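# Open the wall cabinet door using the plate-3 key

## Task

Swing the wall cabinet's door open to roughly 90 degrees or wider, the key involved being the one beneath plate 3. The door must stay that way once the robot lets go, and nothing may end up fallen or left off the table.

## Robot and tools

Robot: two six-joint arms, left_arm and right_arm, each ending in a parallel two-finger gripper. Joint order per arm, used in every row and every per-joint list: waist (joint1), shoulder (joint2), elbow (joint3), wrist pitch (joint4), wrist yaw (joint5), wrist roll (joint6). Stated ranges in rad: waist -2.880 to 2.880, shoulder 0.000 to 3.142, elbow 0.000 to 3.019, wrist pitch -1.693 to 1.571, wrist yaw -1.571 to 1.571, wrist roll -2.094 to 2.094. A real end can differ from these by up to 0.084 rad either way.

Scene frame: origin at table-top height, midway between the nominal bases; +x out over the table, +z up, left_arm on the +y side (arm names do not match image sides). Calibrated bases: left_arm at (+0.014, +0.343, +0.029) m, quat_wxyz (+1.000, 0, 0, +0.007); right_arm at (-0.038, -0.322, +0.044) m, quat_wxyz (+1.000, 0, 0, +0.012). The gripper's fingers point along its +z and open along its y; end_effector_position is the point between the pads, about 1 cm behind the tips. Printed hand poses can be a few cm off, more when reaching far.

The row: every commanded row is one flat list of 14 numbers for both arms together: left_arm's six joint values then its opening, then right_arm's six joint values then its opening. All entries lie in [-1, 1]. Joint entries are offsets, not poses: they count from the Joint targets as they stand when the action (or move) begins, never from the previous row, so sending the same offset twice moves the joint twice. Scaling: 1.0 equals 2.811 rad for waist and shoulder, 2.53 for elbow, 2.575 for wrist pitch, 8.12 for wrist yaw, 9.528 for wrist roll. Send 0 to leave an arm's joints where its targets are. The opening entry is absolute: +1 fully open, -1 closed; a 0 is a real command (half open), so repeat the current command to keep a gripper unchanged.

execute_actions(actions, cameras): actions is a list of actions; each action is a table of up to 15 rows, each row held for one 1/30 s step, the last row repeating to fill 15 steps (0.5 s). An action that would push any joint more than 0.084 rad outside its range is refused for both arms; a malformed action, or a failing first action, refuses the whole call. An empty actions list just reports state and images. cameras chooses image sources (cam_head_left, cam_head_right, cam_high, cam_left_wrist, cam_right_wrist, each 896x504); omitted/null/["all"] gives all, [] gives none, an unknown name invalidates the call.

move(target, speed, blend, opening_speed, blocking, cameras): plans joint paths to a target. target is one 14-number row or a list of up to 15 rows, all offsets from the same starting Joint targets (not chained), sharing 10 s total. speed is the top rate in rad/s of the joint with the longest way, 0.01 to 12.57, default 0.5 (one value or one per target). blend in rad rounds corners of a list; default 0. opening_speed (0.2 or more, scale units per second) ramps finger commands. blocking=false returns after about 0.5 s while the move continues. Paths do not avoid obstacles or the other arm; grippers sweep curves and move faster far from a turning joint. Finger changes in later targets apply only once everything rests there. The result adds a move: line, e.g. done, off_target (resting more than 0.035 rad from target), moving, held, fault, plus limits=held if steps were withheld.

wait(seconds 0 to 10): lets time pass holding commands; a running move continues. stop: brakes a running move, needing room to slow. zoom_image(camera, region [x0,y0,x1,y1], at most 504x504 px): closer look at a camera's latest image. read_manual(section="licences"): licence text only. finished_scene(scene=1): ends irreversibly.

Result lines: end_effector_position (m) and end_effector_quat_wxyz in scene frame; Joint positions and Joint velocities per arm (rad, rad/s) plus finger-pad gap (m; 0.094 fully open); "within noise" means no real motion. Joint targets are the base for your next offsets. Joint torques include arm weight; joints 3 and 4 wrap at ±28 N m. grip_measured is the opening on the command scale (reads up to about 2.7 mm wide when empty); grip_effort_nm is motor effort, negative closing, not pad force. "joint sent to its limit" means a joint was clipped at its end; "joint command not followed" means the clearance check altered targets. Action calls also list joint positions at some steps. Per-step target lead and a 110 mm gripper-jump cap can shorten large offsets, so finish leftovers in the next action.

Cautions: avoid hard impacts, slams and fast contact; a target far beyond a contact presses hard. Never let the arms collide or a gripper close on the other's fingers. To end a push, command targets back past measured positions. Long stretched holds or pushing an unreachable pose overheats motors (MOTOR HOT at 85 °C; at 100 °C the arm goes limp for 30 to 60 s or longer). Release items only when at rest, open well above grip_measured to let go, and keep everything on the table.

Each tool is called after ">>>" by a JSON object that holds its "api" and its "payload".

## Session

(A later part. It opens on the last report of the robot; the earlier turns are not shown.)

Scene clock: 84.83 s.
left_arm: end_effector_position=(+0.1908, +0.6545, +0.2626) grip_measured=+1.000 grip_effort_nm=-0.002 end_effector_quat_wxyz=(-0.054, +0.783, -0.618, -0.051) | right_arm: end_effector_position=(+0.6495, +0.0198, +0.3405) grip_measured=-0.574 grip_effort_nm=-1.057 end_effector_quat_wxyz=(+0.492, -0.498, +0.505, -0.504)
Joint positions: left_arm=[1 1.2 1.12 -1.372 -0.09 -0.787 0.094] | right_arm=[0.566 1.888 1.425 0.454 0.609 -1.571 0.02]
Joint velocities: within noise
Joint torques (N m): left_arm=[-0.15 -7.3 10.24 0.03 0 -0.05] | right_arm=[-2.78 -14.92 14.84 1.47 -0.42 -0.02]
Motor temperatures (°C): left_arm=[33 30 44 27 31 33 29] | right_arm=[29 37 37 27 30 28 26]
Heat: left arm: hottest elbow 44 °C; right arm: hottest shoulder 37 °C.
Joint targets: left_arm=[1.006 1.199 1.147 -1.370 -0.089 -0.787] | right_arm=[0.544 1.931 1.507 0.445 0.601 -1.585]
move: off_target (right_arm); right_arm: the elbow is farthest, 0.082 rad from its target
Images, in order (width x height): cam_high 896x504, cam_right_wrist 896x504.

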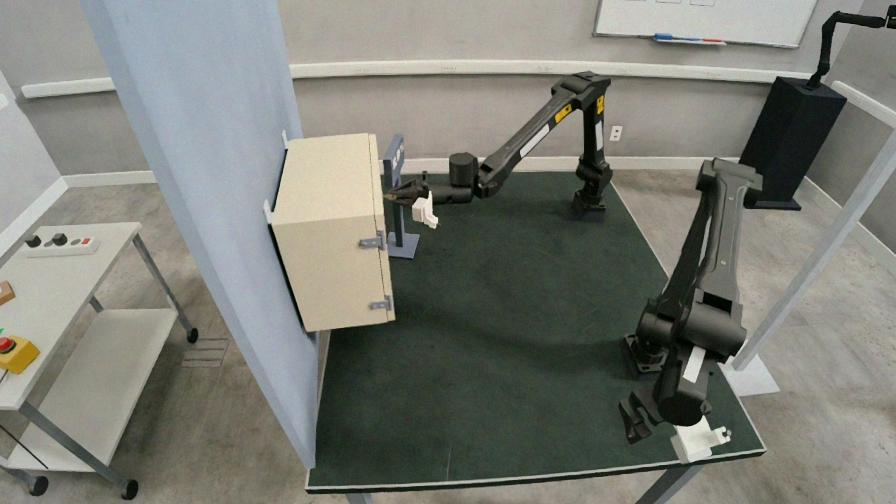

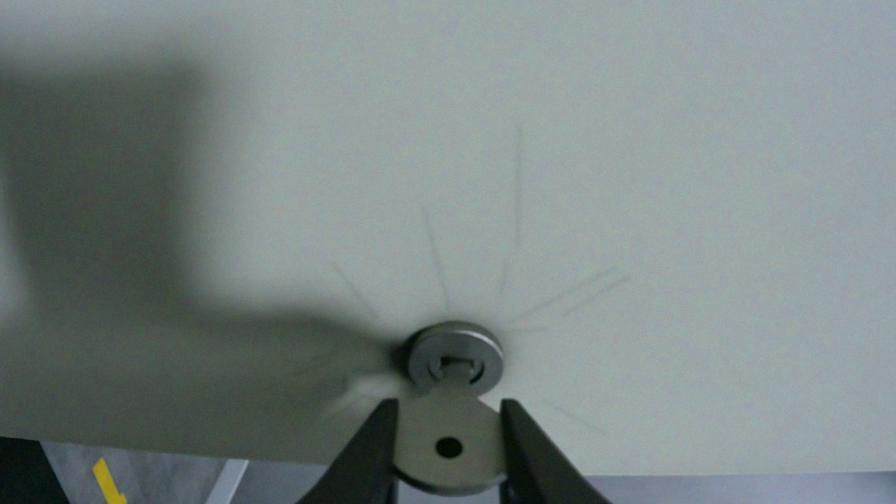

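>>> {"api": "move", "payload": {"target": [0,0,0,0,0,0,1,0.0032,-0.004,-0.0375,0.0190,0.0003,0,-1], "speed": 0.15, "cameras": ["cam_right_wrist"]}}

>>> {"api": "zoom_image", "payload": {"camera": "cam_right_wrist", "region": [380, 300, 530, 504]}}

Scene clock: 86.70 s.
left_arm: end_effector_position=(+0.1908, +0.6545, +0.2626) grip_measured=+1.000 grip_effort_nm=-0.002 end_effector_quat_wxyz=(-0.054, +0.783, -0.618, -0.051) | right_arm: end_effector_position=(+0.6485, +0.0198, +0.3393) grip_measured=-0.574 grip_effort_nm=-1.057 end_effector_quat_wxyz=(+0.496, -0.496, +0.504, -0.504)
Joint positions: left_arm=[1 1.2 1.12 -1.372 -0.09 -0.787 0.094] | right_arm=[0.566 1.889 1.417 0.472 0.605 -1.571 0.02]
Joint velocities: within noise
Joint torques (N m): left_arm=[-0.15 -7.3 10.21 0.02 -0.01 -0.05] | right_arm=[-2.14 -15.85 8.29 2.84 -0.16 -0.03]
Motor temperatures (°C): left_arm=[33 30 44 27 31 33 29] | right_arm=[29 37 37 27 30 28 26]
Heat: left arm: hottest elbow 44 °C; right arm: hottest shoulder 37 °C.
Joint targets: left_arm=[1.006 1.199 1.147 -1.370 -0.089 -0.787] | right_arm=[0.553 1.920 1.412 0.494 0.604 -1.585]
move: done
Images, in order (width x height): cam_right_wrist 896x504.

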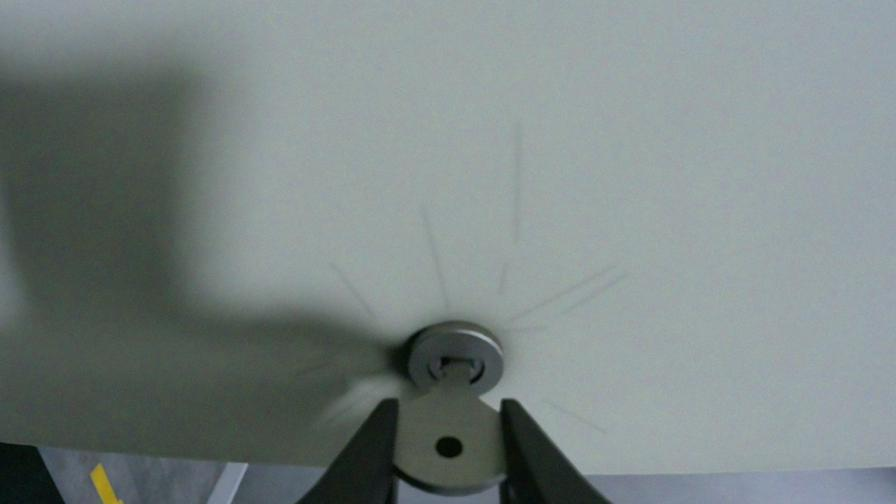

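Scaled by 2.471 from the camera's 896x504 image, which has a finer 1280x720 frame.

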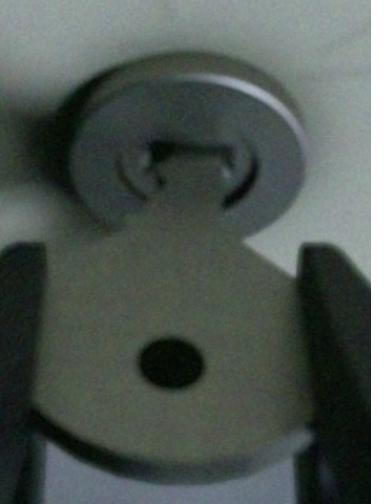

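>>> {"api": "zoom_image", "payload": {"camera": "cam_right_wrist", "region": [420, 335, 500, 405]}}

Scaled by 6.300 from the camera's 896x504 image, which has a finer 1280x720 frame.

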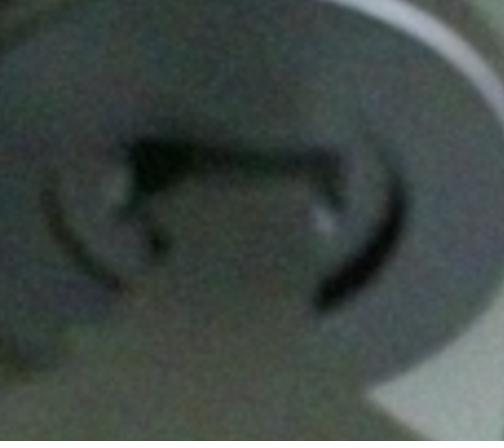

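>>> {"api": "move", "payload": {"target": [0,0,0,0,0,0,1,-0.0345,0.0178,0.0395,-0.014,-0.0001,0,-1], "speed": 0.15, "cameras": ["cam_right_wrist"]}}

>>> {"api": "zoom_image", "payload": {"camera": "cam_right_wrist", "region": [380, 300, 530, 504]}}

Scene clock: 89.40 s.
left_arm: end_effector_position=(+0.1908, +0.6545, +0.2626) grip_measured=+1.000 grip_effort_nm=0.002 end_effector_quat_wxyz=(-0.054, +0.783, -0.618, -0.051) | right_arm: end_effector_position=(+0.6527, +0.0170, +0.3380) grip_measured=-0.574 grip_effort_nm=-1.057 end_effector_quat_wxyz=(+0.495, -0.494, +0.505, -0.506)
Joint positions: left_arm=[1 1.2 1.12 -1.372 -0.09 -0.787 0.094] | right_arm=[0.56 1.896 1.425 0.473 0.606 -1.571 0.02]
Joint velocities: within noise
Joint torques (N m): left_arm=[-0.09 -7.3 10.22 0.03 0 -0.05] | right_arm=[-8.7 -12.57 15.23 1.17 -0.21 -0.03]
Motor temperatures (°C): left_arm=[33 30 44 27 31 33 28] | right_arm=[29 37 37 27 30 28 26]
Heat: left arm: hottest elbow 44 °C; right arm: hottest shoulder 37 °C.
Joint targets: left_arm=[1.006 1.199 1.147 -1.370 -0.089 -0.787] | right_arm=[0.456 1.970 1.512 0.458 0.603 -1.585]
move: off_target (right_arm); right_arm: the waist is farthest, 0.104 rad from its target
Images, in order (width x height): cam_right_wrist 896x504.

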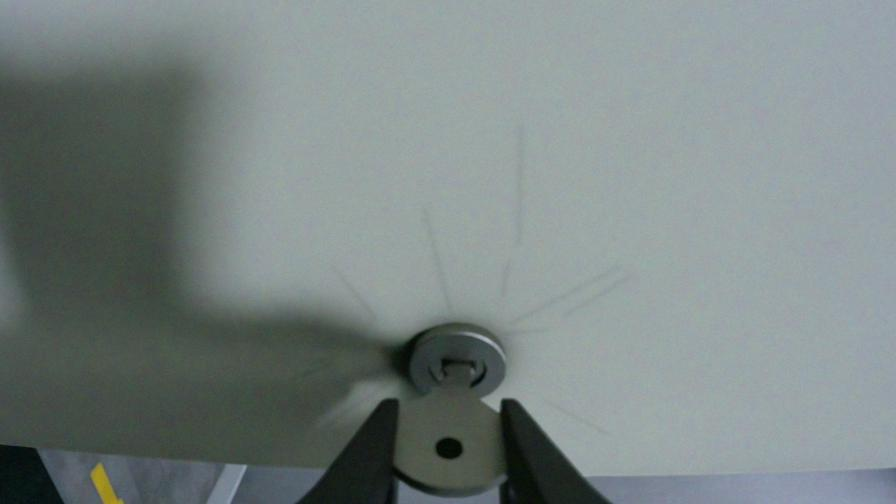

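Scaled by 2.471 from the camera's 896x504 image, which has a finer 1280x720 frame.

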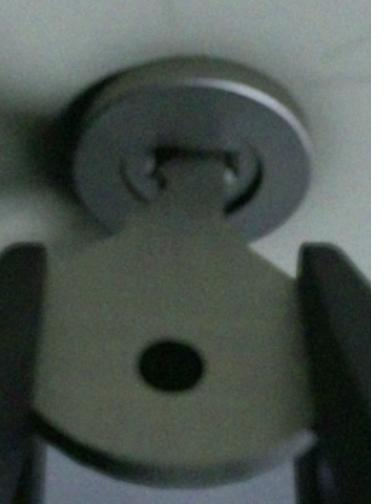

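>>> {"api": "move", "payload": {"target": [0,0,0,0,0,0,1,-0.026,0.0142,0.0143,0,0,0,-1], "speed": 0.15, "cameras": ["cam_right_wrist","cam_high"]}}

>>> {"api": "zoom_image", "payload": {"camera": "cam_right_wrist", "region": [380, 300, 530, 504]}}

>>> {"api": "zoom_image", "payload": {"camera": "cam_high", "region": [370, 170, 430, 230]}}

Scene clock: 90.33 s.
left_arm: end_effector_position=(+0.1908, +0.6545, +0.2626) grip_measured=+1.000 grip_effort_nm=0.002 end_effector_quat_wxyz=(-0.054, +0.783, -0.618, -0.051) | right_arm: end_effector_position=(+0.6539, +0.0158, +0.3378) grip_measured=-0.574 grip_effort_nm=-1.062 end_effector_quat_wxyz=(+0.494, -0.493, +0.506, -0.507)
Joint positions: left_arm=[1 1.2 1.12 -1.372 -0.09 -0.787 0.094] | right_arm=[0.559 1.899 1.427 0.473 0.609 -1.571 0.02]
Joint velocities: within noise
Joint torques (N m): left_arm=[-0.09 -7.41 10.24 0.06 -0.01 -0.05] | right_arm=[-11.34 -11.46 15.87 1.29 -0.29 0]
Motor temperatures (°C): left_arm=[33 30 44 27 31 33 28] | right_arm=[29 37 37 27 30 28 26]
Heat: left arm: hottest elbow 44 °C; right arm: hottest shoulder 37 °C.
Joint targets: left_arm=[1.006 1.199 1.147 -1.370 -0.089 -0.787] | right_arm=[0.420 1.986 1.523 0.461 0.604 -1.582]
move: off_target (right_arm); right_arm: the waist is farthest, 0.176 rad from its target
Images, in order (width x height): cam_high 896x504, cam_right_wrist 896x504.

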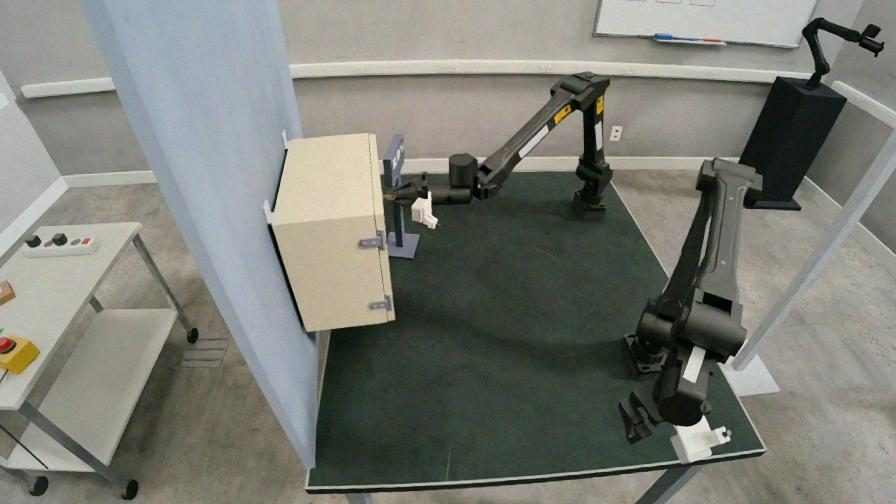

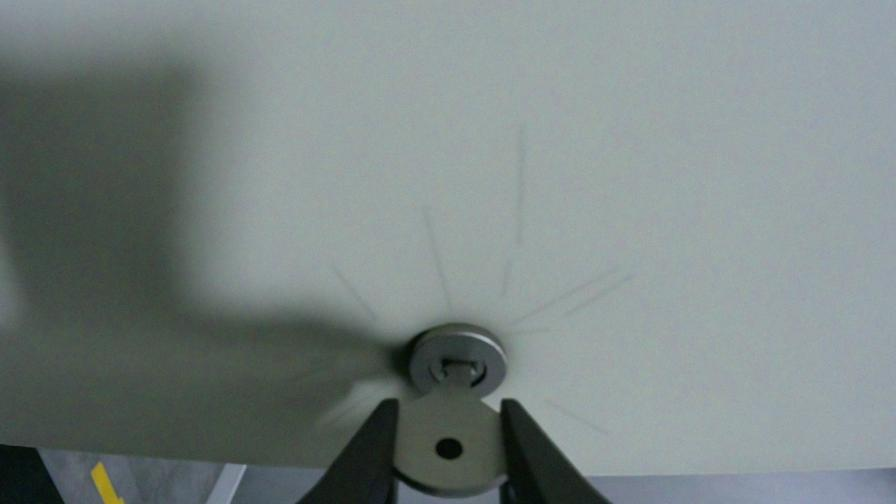

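Scaled by 2.471 from the camera's 896x504 image, which has a finer 1280x720 frame.

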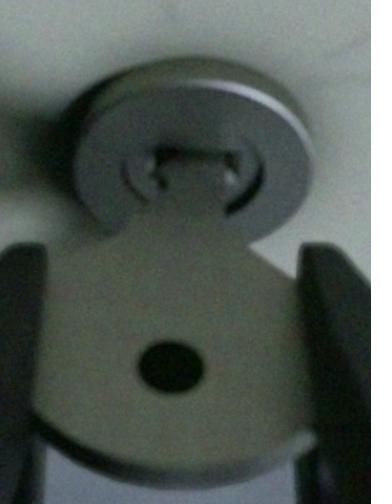

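Scaled by 8.400 from the camera's 896x504 image, which has a finer 1280x720 frame.

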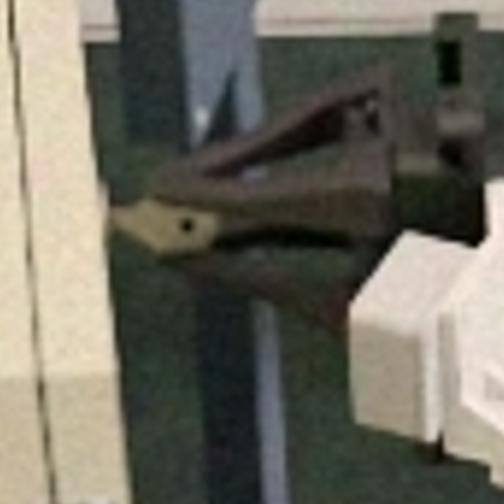

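>>> {"api": "move", "payload": {"target": [[0,0,0,0,0,0,1,0.0356,-0.0164,-0.0170,-0.001,0,0,-1],[0,0,0,0,0,0,1,0.0356,-0.0164,-0.0170,-0.001,0,0.07,-1]], "speed": [0.2,0.5], "cameras": ["cam_right_wrist","cam_high"]}}

>>> {"api": "zoom_image", "payload": {"camera": "cam_right_wrist", "region": [380, 300, 530, 504]}}

>>> {"api": "zoom_image", "payload": {"camera": "cam_high", "region": [370, 170, 430, 230]}}

Scene clock: 93.77 s.
left_arm: end_effector_position=(+0.1908, +0.6545, +0.2626) grip_measured=+1.000 grip_effort_nm=-0.002 end_effector_quat_wxyz=(-0.054, +0.783, -0.618, -0.051) | right_arm: end_effector_position=(+0.6541, +0.0180, +0.3377) grip_measured=-0.619 grip_effort_nm=-1.048 end_effector_quat_wxyz=(+0.629, -0.312, +0.634, -0.325)
Joint positions: left_arm=[1 1.2 1.12 -1.372 -0.09 -0.787 0.094] | right_arm=[0.56 1.9 1.429 0.473 0.603 -0.935 0.018]
Joint velocities: within noise
Joint torques (N m): left_arm=[-0.21 -7.36 10.24 0.05 -0.01 -0.05] | right_arm=[-4.07 -15.33 12.45 1.16 -0.05 0.29]
Motor temperatures (°C): left_arm=[33 30 44 27 31 33 28] | right_arm=[29 38 38 27 30 28 27]
Heat: left arm: hottest elbow 44 °C; right arm: hottest shoulder 38 °C.
Joint targets: left_arm=[1.006 1.199 1.147 -1.370 -0.089 -0.787] | right_arm=[0.520 1.940 1.480 0.458 0.604 -0.915]
move: off_target (right_arm); right_arm: the elbow is farthest, 0.051 rad from its target
Images, in order (width x height): cam_high 896x504, cam_right_wrist 896x504.

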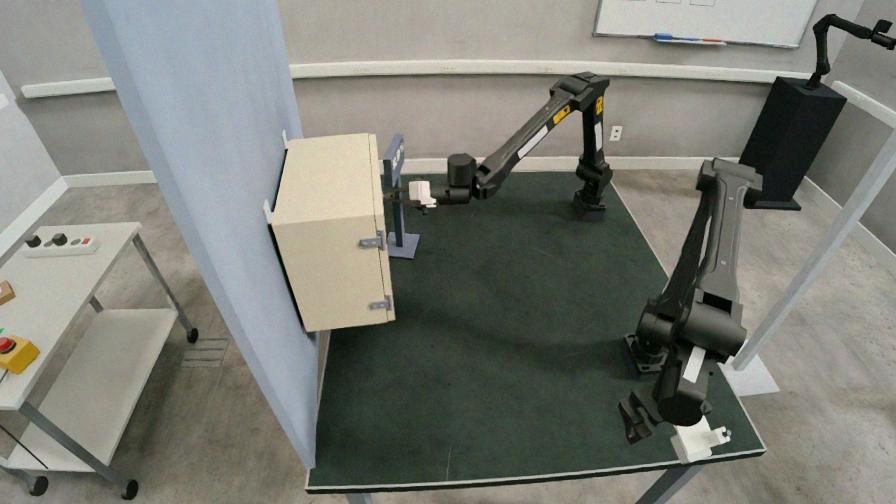

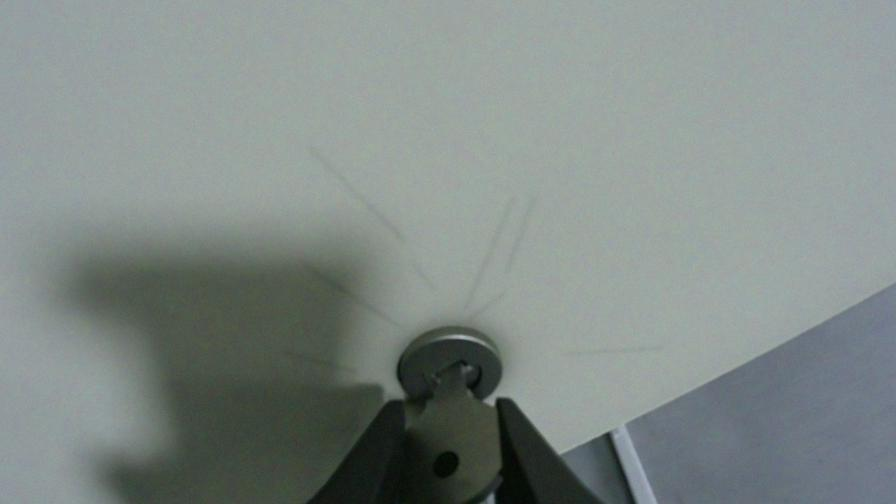

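Scaled by 2.471 from the camera's 896x504 image, which has a finer 1280x720 frame.

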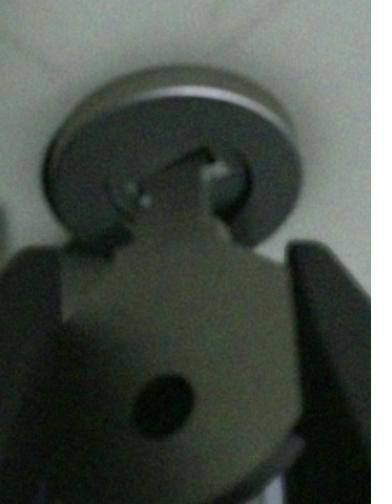

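Scaled by 8.400 from the camera's 896x504 image, which has a finer 1280x720 frame.

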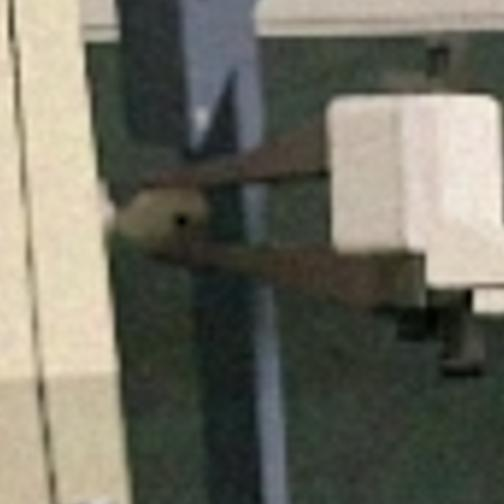

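>>> {"api": "move", "payload": {"target": [[0,0,0,0,0,0,1,0,0,0,0,0,-0.0703,-1],[0,0,0,0,0,0,1,-0.0427,0.0107,0.036,0,0,-0.0703,-1]], "speed": [0.5,0.2], "cameras": ["cam_right_wrist","cam_high"]}}

>>> {"api": "zoom_image", "payload": {"camera": "cam_right_wrist", "region": [380, 300, 530, 504]}}

>>> {"api": "zoom_image", "payload": {"camera": "cam_high", "region": [370, 170, 430, 230]}}

Scene clock: 97.50 s.
left_arm: end_effector_position=(+0.1908, +0.6545, +0.2626) grip_measured=+1.000 grip_effort_nm=-0.007 end_effector_quat_wxyz=(-0.054, +0.783, -0.618, -0.051) | right_arm: end_effector_position=(+0.6596, +0.0147, +0.3406) grip_measured=-0.590 grip_effort_nm=-1.057 end_effector_quat_wxyz=(+0.518, -0.467, +0.527, -0.486)
Joint positions: left_arm=[1 1.2 1.12 -1.372 -0.09 -0.787 0.094] | right_arm=[0.553 1.907 1.444 0.473 0.604 -1.484 0.019]
Joint velocities: within noise
Joint torques (N m): left_arm=[-0.03 -7.36 10.22 0.03 -0.01 -0.05] | right_arm=[-11.16 -14.21 17.25 1.25 -0.12 -0.86]
Motor temperatures (°C): left_arm=[33 30 45 27 31 33 28] | right_arm=[29 38 38 27 30 28 27]
Heat: left arm: hottest elbow 45 °C; right arm: hottest shoulder 38 °C.
Joint targets: left_arm=[1.006 1.199 1.147 -1.370 -0.089 -0.787] | right_arm=[0.416 1.964 1.558 0.460 0.604 -1.575]
move: off_target (right_arm); right_arm: the waist is farthest, 0.153 rad from its target
Images, in order (width x height): cam_high 896x504, cam_right_wrist 896x504.

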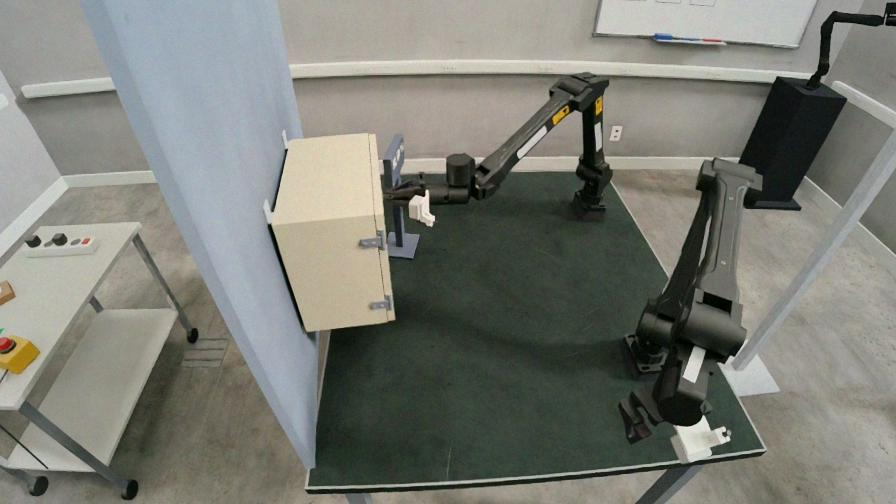

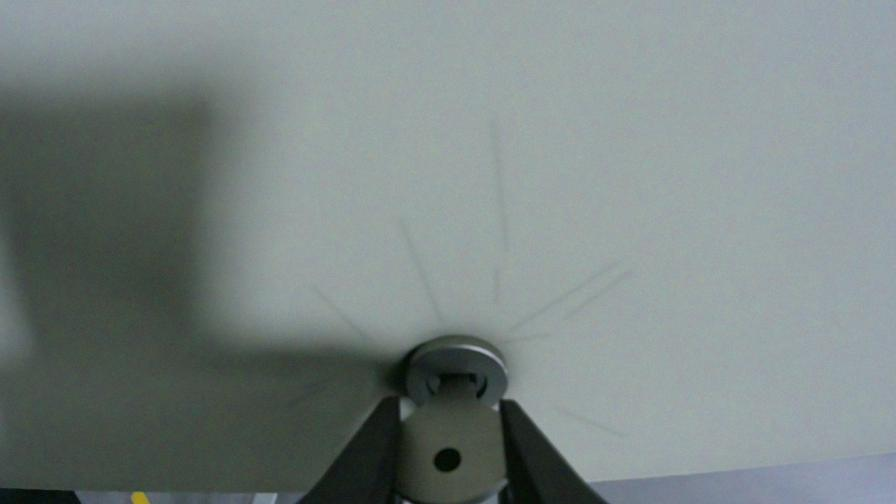

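Scaled by 2.471 from the camera's 896x504 image, which has a finer 1280x720 frame.

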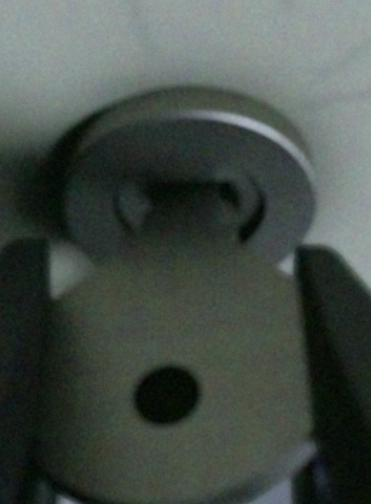

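Scaled by 8.400 from the camera's 896x504 image, which has a finer 1280x720 frame.

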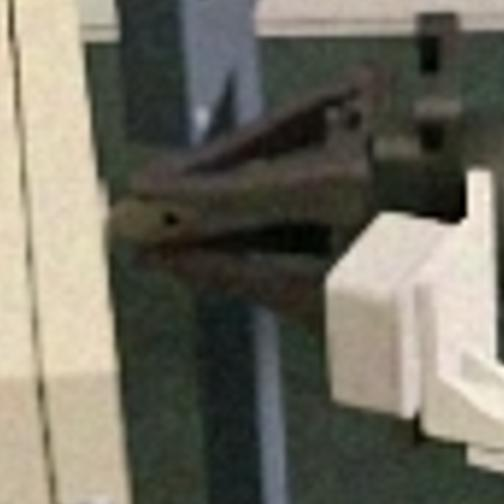

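>>> {"api": "move", "payload": {"target": [[0,0,0,0,0,0,1,0.0445,-0.01,-0.0265,0,0,0,-1],[0,0,0,0,0,0,1,0.0445,-0.01,-0.0265,0,0,0,0.0],[0,0,0,0,0,0,1,0.0623,-0.0427,-0.0802,0.0159,0.006,0,0.0],[0,0,0,0,0,0,1,0.0623,-0.0427,-0.0802,0.0159,0.006,0.1653,0.0]], "speed": [0.3,0.3,0.25,1.0], "cameras": ["cam_right_wrist","cam_high"]}}

>>> {"api": "zoom_image", "payload": {"camera": "cam_right_wrist", "region": [380, 150, 530, 354]}}

>>> {"api": "zoom_image", "payload": {"camera": "cam_high", "region": [370, 170, 430, 230]}}

Scene clock: 102.60 s.
left_arm: end_effector_position=(+0.1908, +0.6545, +0.2626) grip_measured=+1.000 grip_effort_nm=-0.007 end_effector_quat_wxyz=(-0.054, +0.783, -0.618, -0.051) | right_arm: end_effector_position=(+0.6307, +0.0124, +0.3396) grip_measured=-0.002 grip_effort_nm=0.066 end_effector_quat_wxyz=(+0.705, +0.010, +0.709, -0.023)
Joint positions: left_arm=[1 1.2 1.12 -1.372 -0.09 -0.787 0.094] | right_arm=[0.58 1.851 1.364 0.482 0.651 -0.016 0.047]
Joint velocities: within noise
Joint torques (N m): left_arm=[-0.03 -7.36 10.24 0.03 0 -0.05] | right_arm=[-0.38 -18.32 7.87 2.63 -0.05 0.21]
Motor temperatures (°C): left_arm=[33 30 45 27 31 33 28] | right_arm=[29 38 38 27 30 28 26]
Heat: left arm: hottest elbow 45 °C; right arm: hottest shoulder 38 °C.
Joint targets: left_arm=[1.006 1.199 1.147 -1.370 -0.089 -0.787] | right_arm=[0.591 1.844 1.355 0.501 0.653 0.000]
move: done; target 2's new numbers were sent with right_arm's wrist roll 0.091 rad from that target
Images, in order (width x height): cam_high 896x504, cam_right_wrist 896x504.

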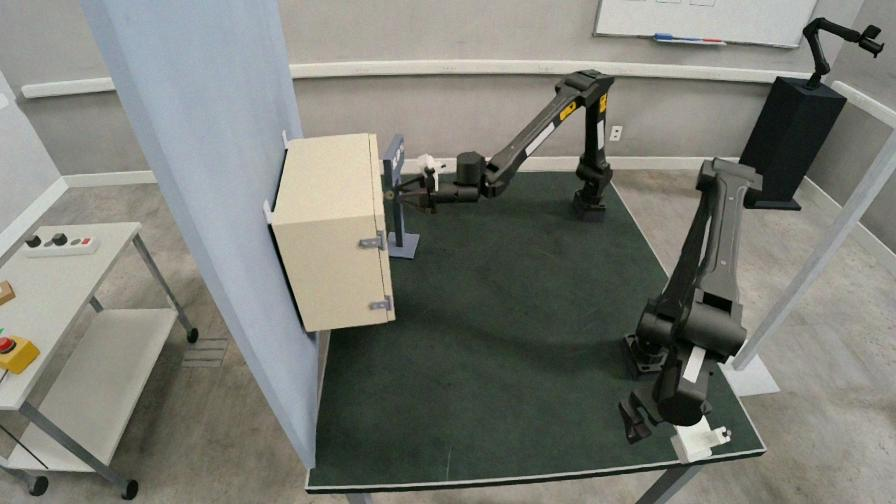

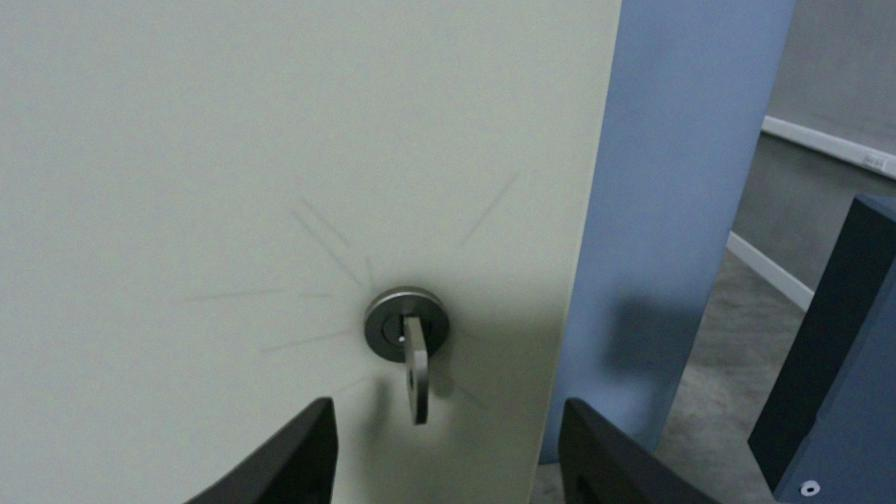

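Scaled by 2.471 from the camera's 896x504 image, which has a finer 1280x720 frame.

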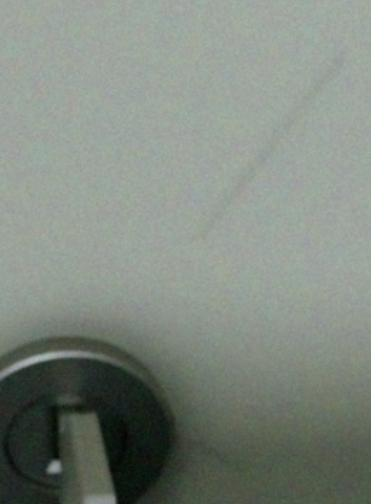

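Scaled by 8.400 from the camera's 896x504 image, which has a finer 1280x720 frame.

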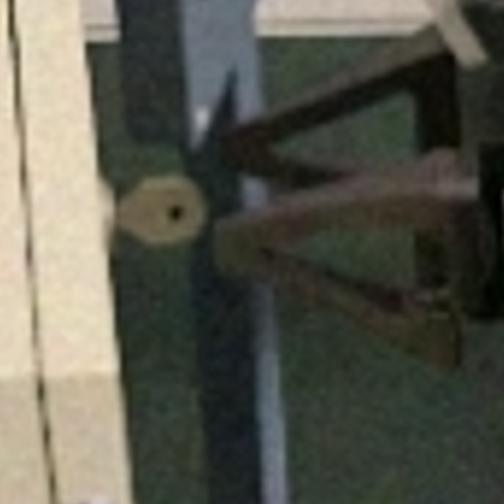

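>>> {"api": "move", "payload": {"target": [0,0,0,0,0,0,1,-0.0213,0.0313,0.0510,-0.0190,-0.0145,0.0013,0.0], "speed": 0.25, "cameras": ["cam_right_wrist","cam_high"]}}

>>> {"api": "zoom_image", "payload": {"camera": "cam_high", "region": [370, 170, 430, 230]}}

Scene clock: 104.20 s.
left_arm: end_effector_position=(+0.1908, +0.6545, +0.2626) grip_measured=+1.000 grip_effort_nm=-0.002 end_effector_quat_wxyz=(-0.054, +0.783, -0.618, -0.051) | right_arm: end_effector_position=(+0.6623, +0.0155, +0.3395) grip_measured=-0.002 grip_effort_nm=0.066 end_effector_quat_wxyz=(+0.707, -0.010, +0.707, +0.008)
Joint positions: left_arm=[1 1.2 1.12 -1.372 -0.09 -0.787 0.094] | right_arm=[0.539 1.901 1.436 0.466 0.537 -0.003 0.047]
Joint velocities: within noise
Joint torques (N m): left_arm=[-0.15 -7.3 10.19 0.02 -0.01 -0.05] | right_arm=[-1.44 -16.09 12.29 1.16 -0.18 0.19]
Motor temperatures (°C): left_arm=[33 30 45 27 31 33 28] | right_arm=[29 38 38 27 30 28 26]
Heat: left arm: hottest elbow 45 °C; right arm: hottest shoulder 38 °C.
Joint targets: left_arm=[1.006 1.199 1.147 -1.370 -0.089 -0.787] | right_arm=[0.531 1.932 1.484 0.452 0.535 0.013]
move: off_target (right_arm); right_arm: the elbow is farthest, 0.048 rad from its target
Images, in order (width x height): cam_high 896x504, cam_right_wrist 896x504.

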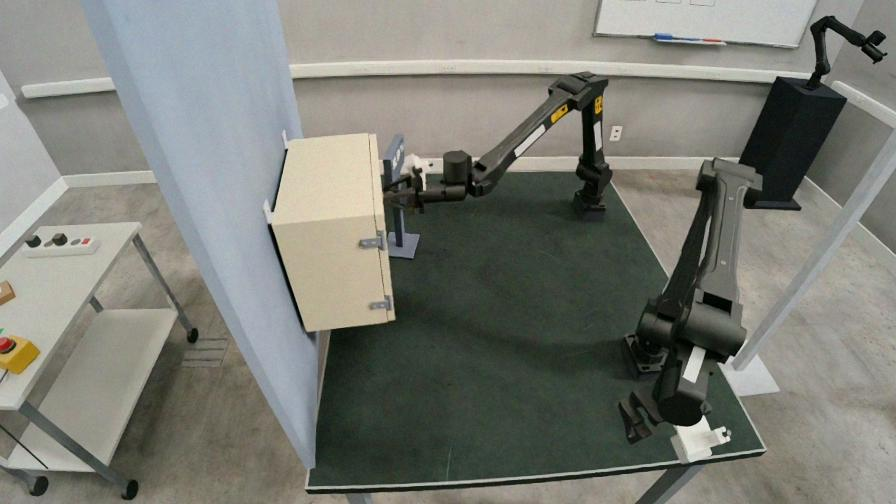

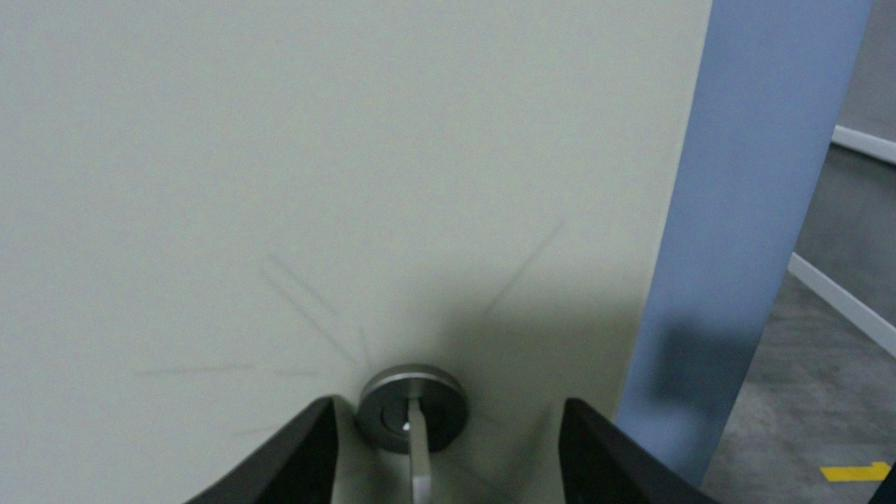

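Scaled by 8.400 from the camera's 896x504 image, which has a finer 1280x720 frame.

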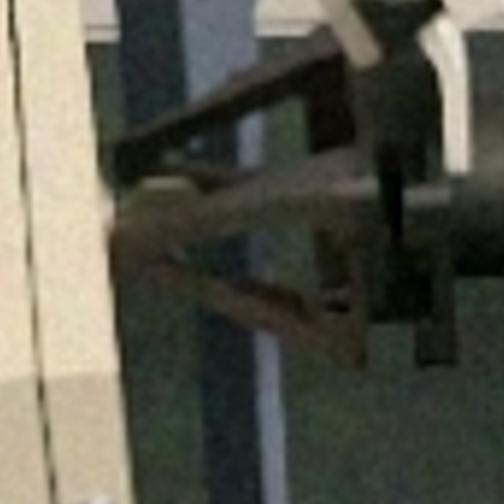

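>>> {"api": "move", "payload": {"target": [0,0,0,0,0,0,1,0.0103,0.0032,0.0050,-0.0015,0.0012,0,0.0], "speed": 0.25, "cameras": ["cam_right_wrist"]}}

Scene clock: 105.37 s.
left_arm: end_effector_position=(+0.1908, +0.6545, +0.2626) grip_measured=+1.000 grip_effort_nm=-0.002 end_effector_quat_wxyz=(-0.054, +0.783, -0.618, -0.051) | right_arm: end_effector_position=(+0.6636, +0.0194, +0.3416) grip_measured=-0.002 grip_effort_nm=0.066 end_effector_quat_wxyz=(+0.708, -0.009, +0.706, +0.009)
Joint positions: left_arm=[1 1.2 1.12 -1.372 -0.09 -0.787 0.094] | right_arm=[0.544 1.907 1.45 0.462 0.543 -0.003 0.047]
Joint velocities: within noise
Joint torques (N m): left_arm=[-0.21 -7.3 10.19 0.06 -0.01 -0.05] | right_arm=[-0.09 -15.91 12.22 1.1 -0.04 0.2]
Motor temperatures (°C): left_arm=[33 30 45 27 31 33 28] | right_arm=[29 38 38 27 30 28 26]
Heat: left arm: hottest elbow 45 °C; right arm: hottest shoulder 38 °C.
Joint targets: left_arm=[1.006 1.199 1.147 -1.370 -0.089 -0.787] | right_arm=[0.560 1.941 1.497 0.448 0.545 0.012]
move: off_target (right_arm); right_arm: the elbow is farthest, 0.047 rad from its target
Images, in order (width x height): cam_right_wrist 896x504.

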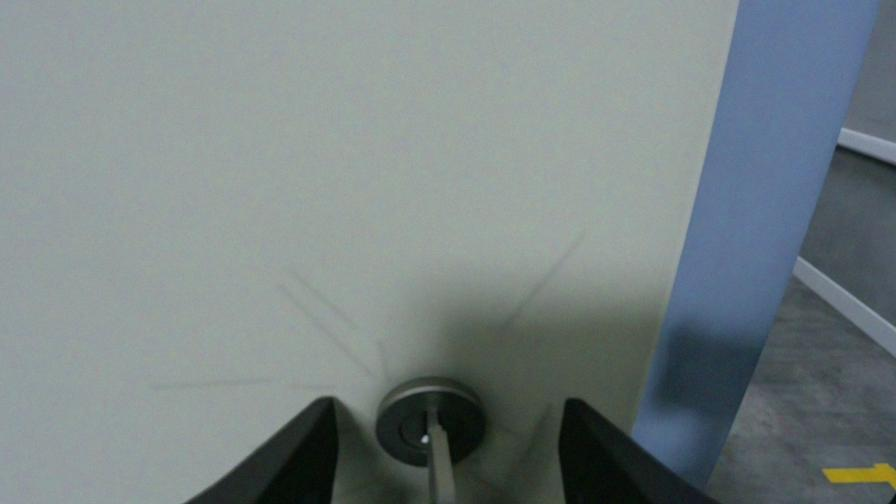

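>>> {"api": "move", "payload": {"target": [0,0,0,0,0,0,1,0,0,0,0,0,0,-1], "opening_speed": 0.8, "cameras": ["cam_right_wrist"]}}

>>> {"api": "zoom_image", "payload": {"camera": "cam_right_wrist", "region": [360, 354, 510, 504]}}

Scene clock: 106.97 s.
left_arm: end_effector_position=(+0.1908, +0.6545, +0.2626) grip_measured=+1.000 grip_effort_nm=0.002 end_effector_quat_wxyz=(-0.054, +0.783, -0.618, -0.051) | right_arm: end_effector_position=(+0.6617, +0.0237, +0.3414) grip_measured=-0.941 grip_effort_nm=-1.013 end_effector_quat_wxyz=(+0.708, -0.009, +0.706, +0.011)
Joint positions: left_arm=[1 1.2 1.12 -1.372 -0.09 -0.787 0.094] | right_arm=[0.55 1.909 1.451 0.462 0.545 -0.001 0.003]
Joint velocities: within noise
Joint torques (N m): left_arm=[-0.09 -7.3 10.22 0.05 -0.01 -0.04] | right_arm=[-0.62 -16.15 12.15 1.16 -0.13 0.18]
Motor temperatures (°C): left_arm=[33 30 45 27 31 33 28] | right_arm=[29 38 38 27 29 28 26]
Heat: left arm: hottest elbow 45 °C; right arm: hottest shoulder 38 °C.
Joint targets: left_arm=[1.006 1.199 1.147 -1.370 -0.089 -0.787] | right_arm=[0.560 1.941 1.497 0.448 0.545 0.013]
move: off_target (right_arm); right_arm: the elbow is farthest, 0.046 rad from its target
Images, in order (width x height): cam_right_wrist 896x504.

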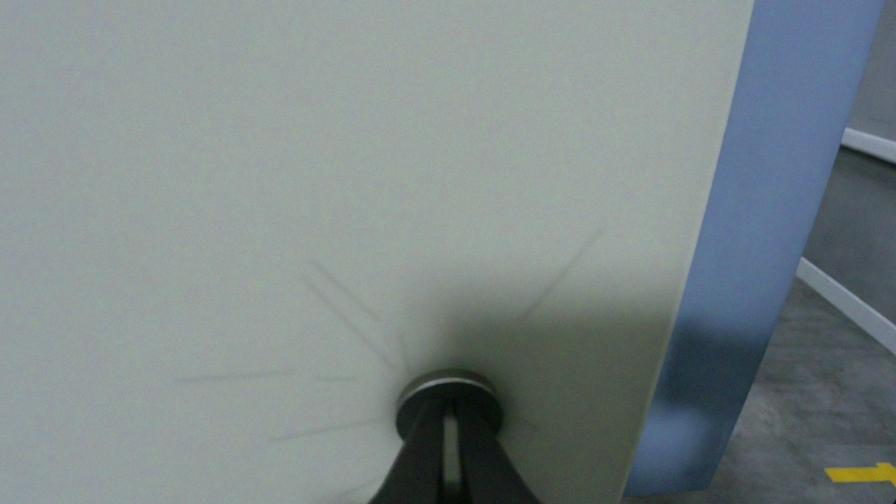

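Scaled by 3.360 from the camera's 896x504 image, which has a finer 1280x720 frame.

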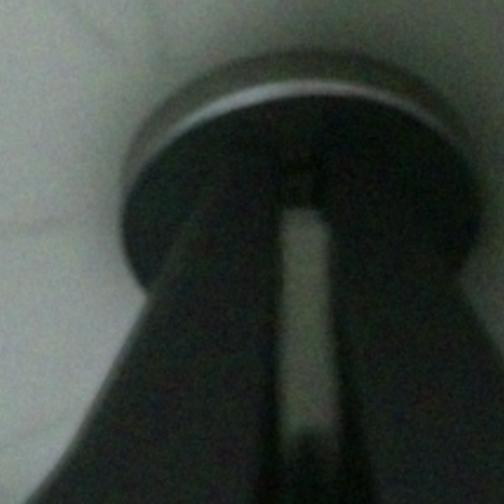

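>>> {"api": "move", "payload": {"target": [[0,0,0,0,0,0,1,-0.026,0.0142,0.0142,0,0,0,-1],[0,0,0,0,0,0,1,-0.0200,0.0071,0.0071,0,0,0.063,-1]], "speed": [0.2,0.5], "cameras": ["cam_right_wrist"]}}

>>> {"api": "zoom_image", "payload": {"camera": "cam_right_wrist", "region": [360, 354, 510, 504]}}

Scene clock: 109.77 s.
left_arm: end_effector_position=(+0.1908, +0.6545, +0.2626) grip_measured=+1.000 grip_effort_nm=0.002 end_effector_quat_wxyz=(-0.054, +0.783, -0.618, -0.051) | right_arm: end_effector_position=(+0.6646, +0.0200, +0.3400) grip_measured=-0.861 grip_effort_nm=-1.062 end_effector_quat_wxyz=(+0.687, +0.157, +0.689, +0.169)
Joint positions: left_arm=[1 1.2 1.12 -1.372 -0.09 -0.787 0.094] | right_arm=[0.545 1.913 1.455 0.458 0.551 0.464 0.007]
Joint velocities: within noise
Joint torques (N m): left_arm=[-0.15 -7.24 10.21 0.05 -0.01 -0.05] | right_arm=[-4.19 -14.86 13.15 1.29 -0.38 1.62]
Motor temperatures (°C): left_arm=[33 30 45 27 31 33 28] | right_arm=[29 38 38 27 29 28 26]
Heat: left arm: hottest elbow 45 °C; right arm: hottest shoulder 38 °C.
Joint targets: left_arm=[1.006 1.199 1.147 -1.370 -0.089 -0.787] | right_arm=[0.504 1.960 1.515 0.448 0.545 0.613]
move: off_target (right_arm); right_arm: the wrist roll is farthest, 0.149 rad from its target
Images, in order (width x height): cam_right_wrist 896x504.

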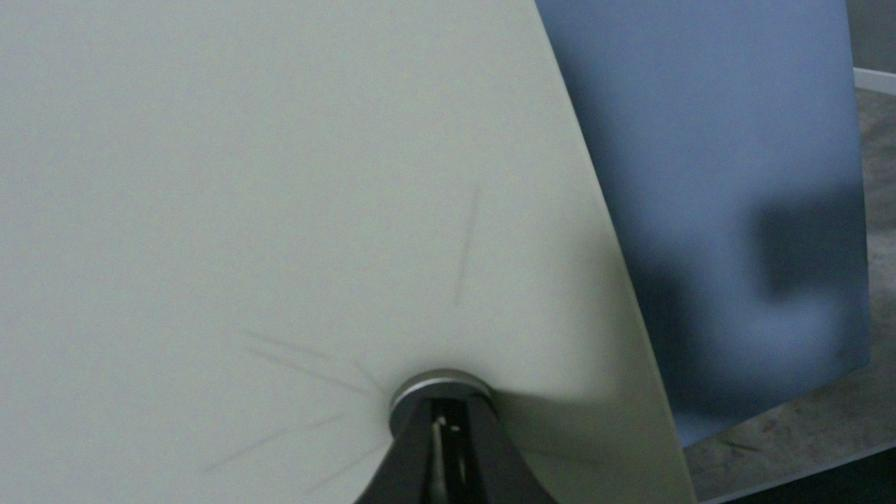

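Scaled by 3.360 from the camera's 896x504 image, which has a finer 1280x720 frame.

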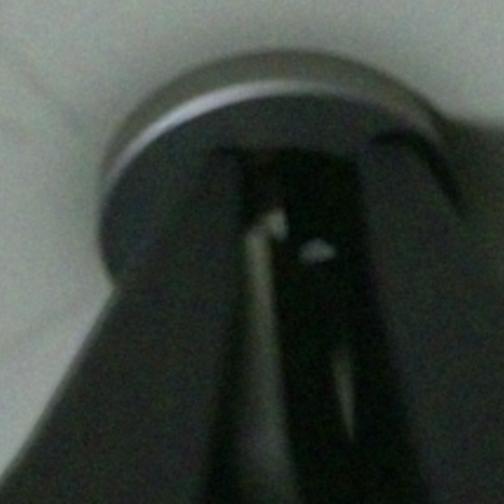

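>>> {"api": "move", "payload": {"target": [[0,0,0,0,0,0,1,0,0,0,0,0,-0.064,-1],[0,0,0,0,0,0,1,0,0,0,0,0,-0.105,-1]], "speed": [0.6,0.4], "cameras": ["cam_right_wrist"]}}

>>> {"api": "zoom_image", "payload": {"camera": "cam_right_wrist", "region": [360, 354, 510, 504]}}

Scene clock: 112.80 s.
left_arm: end_effector_position=(+0.1908, +0.6545, +0.2626) grip_measured=+1.000 grip_effort_nm=0.002 end_effector_quat_wxyz=(-0.054, +0.783, -0.618, -0.051) | right_arm: end_effector_position=(+0.6646, +0.0203, +0.3400) grip_measured=-0.919 grip_effort_nm=-1.062 end_effector_quat_wxyz=(+0.702, -0.098, +0.700, -0.084)
Joint positions: left_arm=[1 1.2 1.12 -1.372 -0.09 -0.787 0.094] | right_arm=[0.545 1.913 1.455 0.458 0.55 -0.259 0.004]
Joint velocities: within noise
Joint torques (N m): left_arm=[-0.09 -7.3 10.19 0.05 0 -0.05] | right_arm=[-4.25 -14.92 13.19 1.32 -0.31 -1.34]
Motor temperatures (°C): left_arm=[33 30 45 27 31 32 28] | right_arm=[29 38 38 27 29 29 27]
Heat: left arm: hottest elbow 45 °C; right arm: hottest shoulder 38 °C.
Joint targets: left_arm=[1.006 1.199 1.147 -1.370 -0.089 -0.787] | right_arm=[0.504 1.960 1.515 0.448 0.545 -0.388]
move: off_target (right_arm); right_arm: the wrist roll is farthest, 0.129 rad from its target
Images, in order (width x height): cam_right_wrist 896x504.

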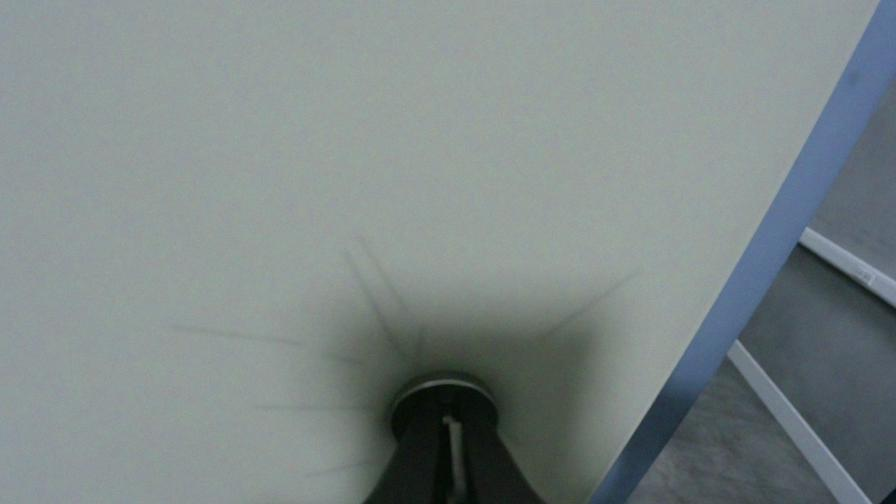

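Scaled by 3.360 from the camera's 896x504 image, which has a finer 1280x720 frame.

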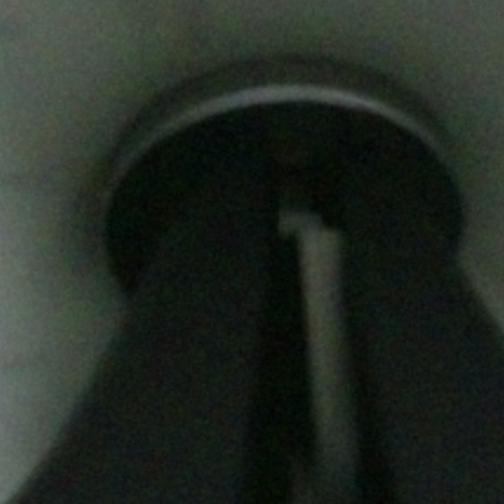

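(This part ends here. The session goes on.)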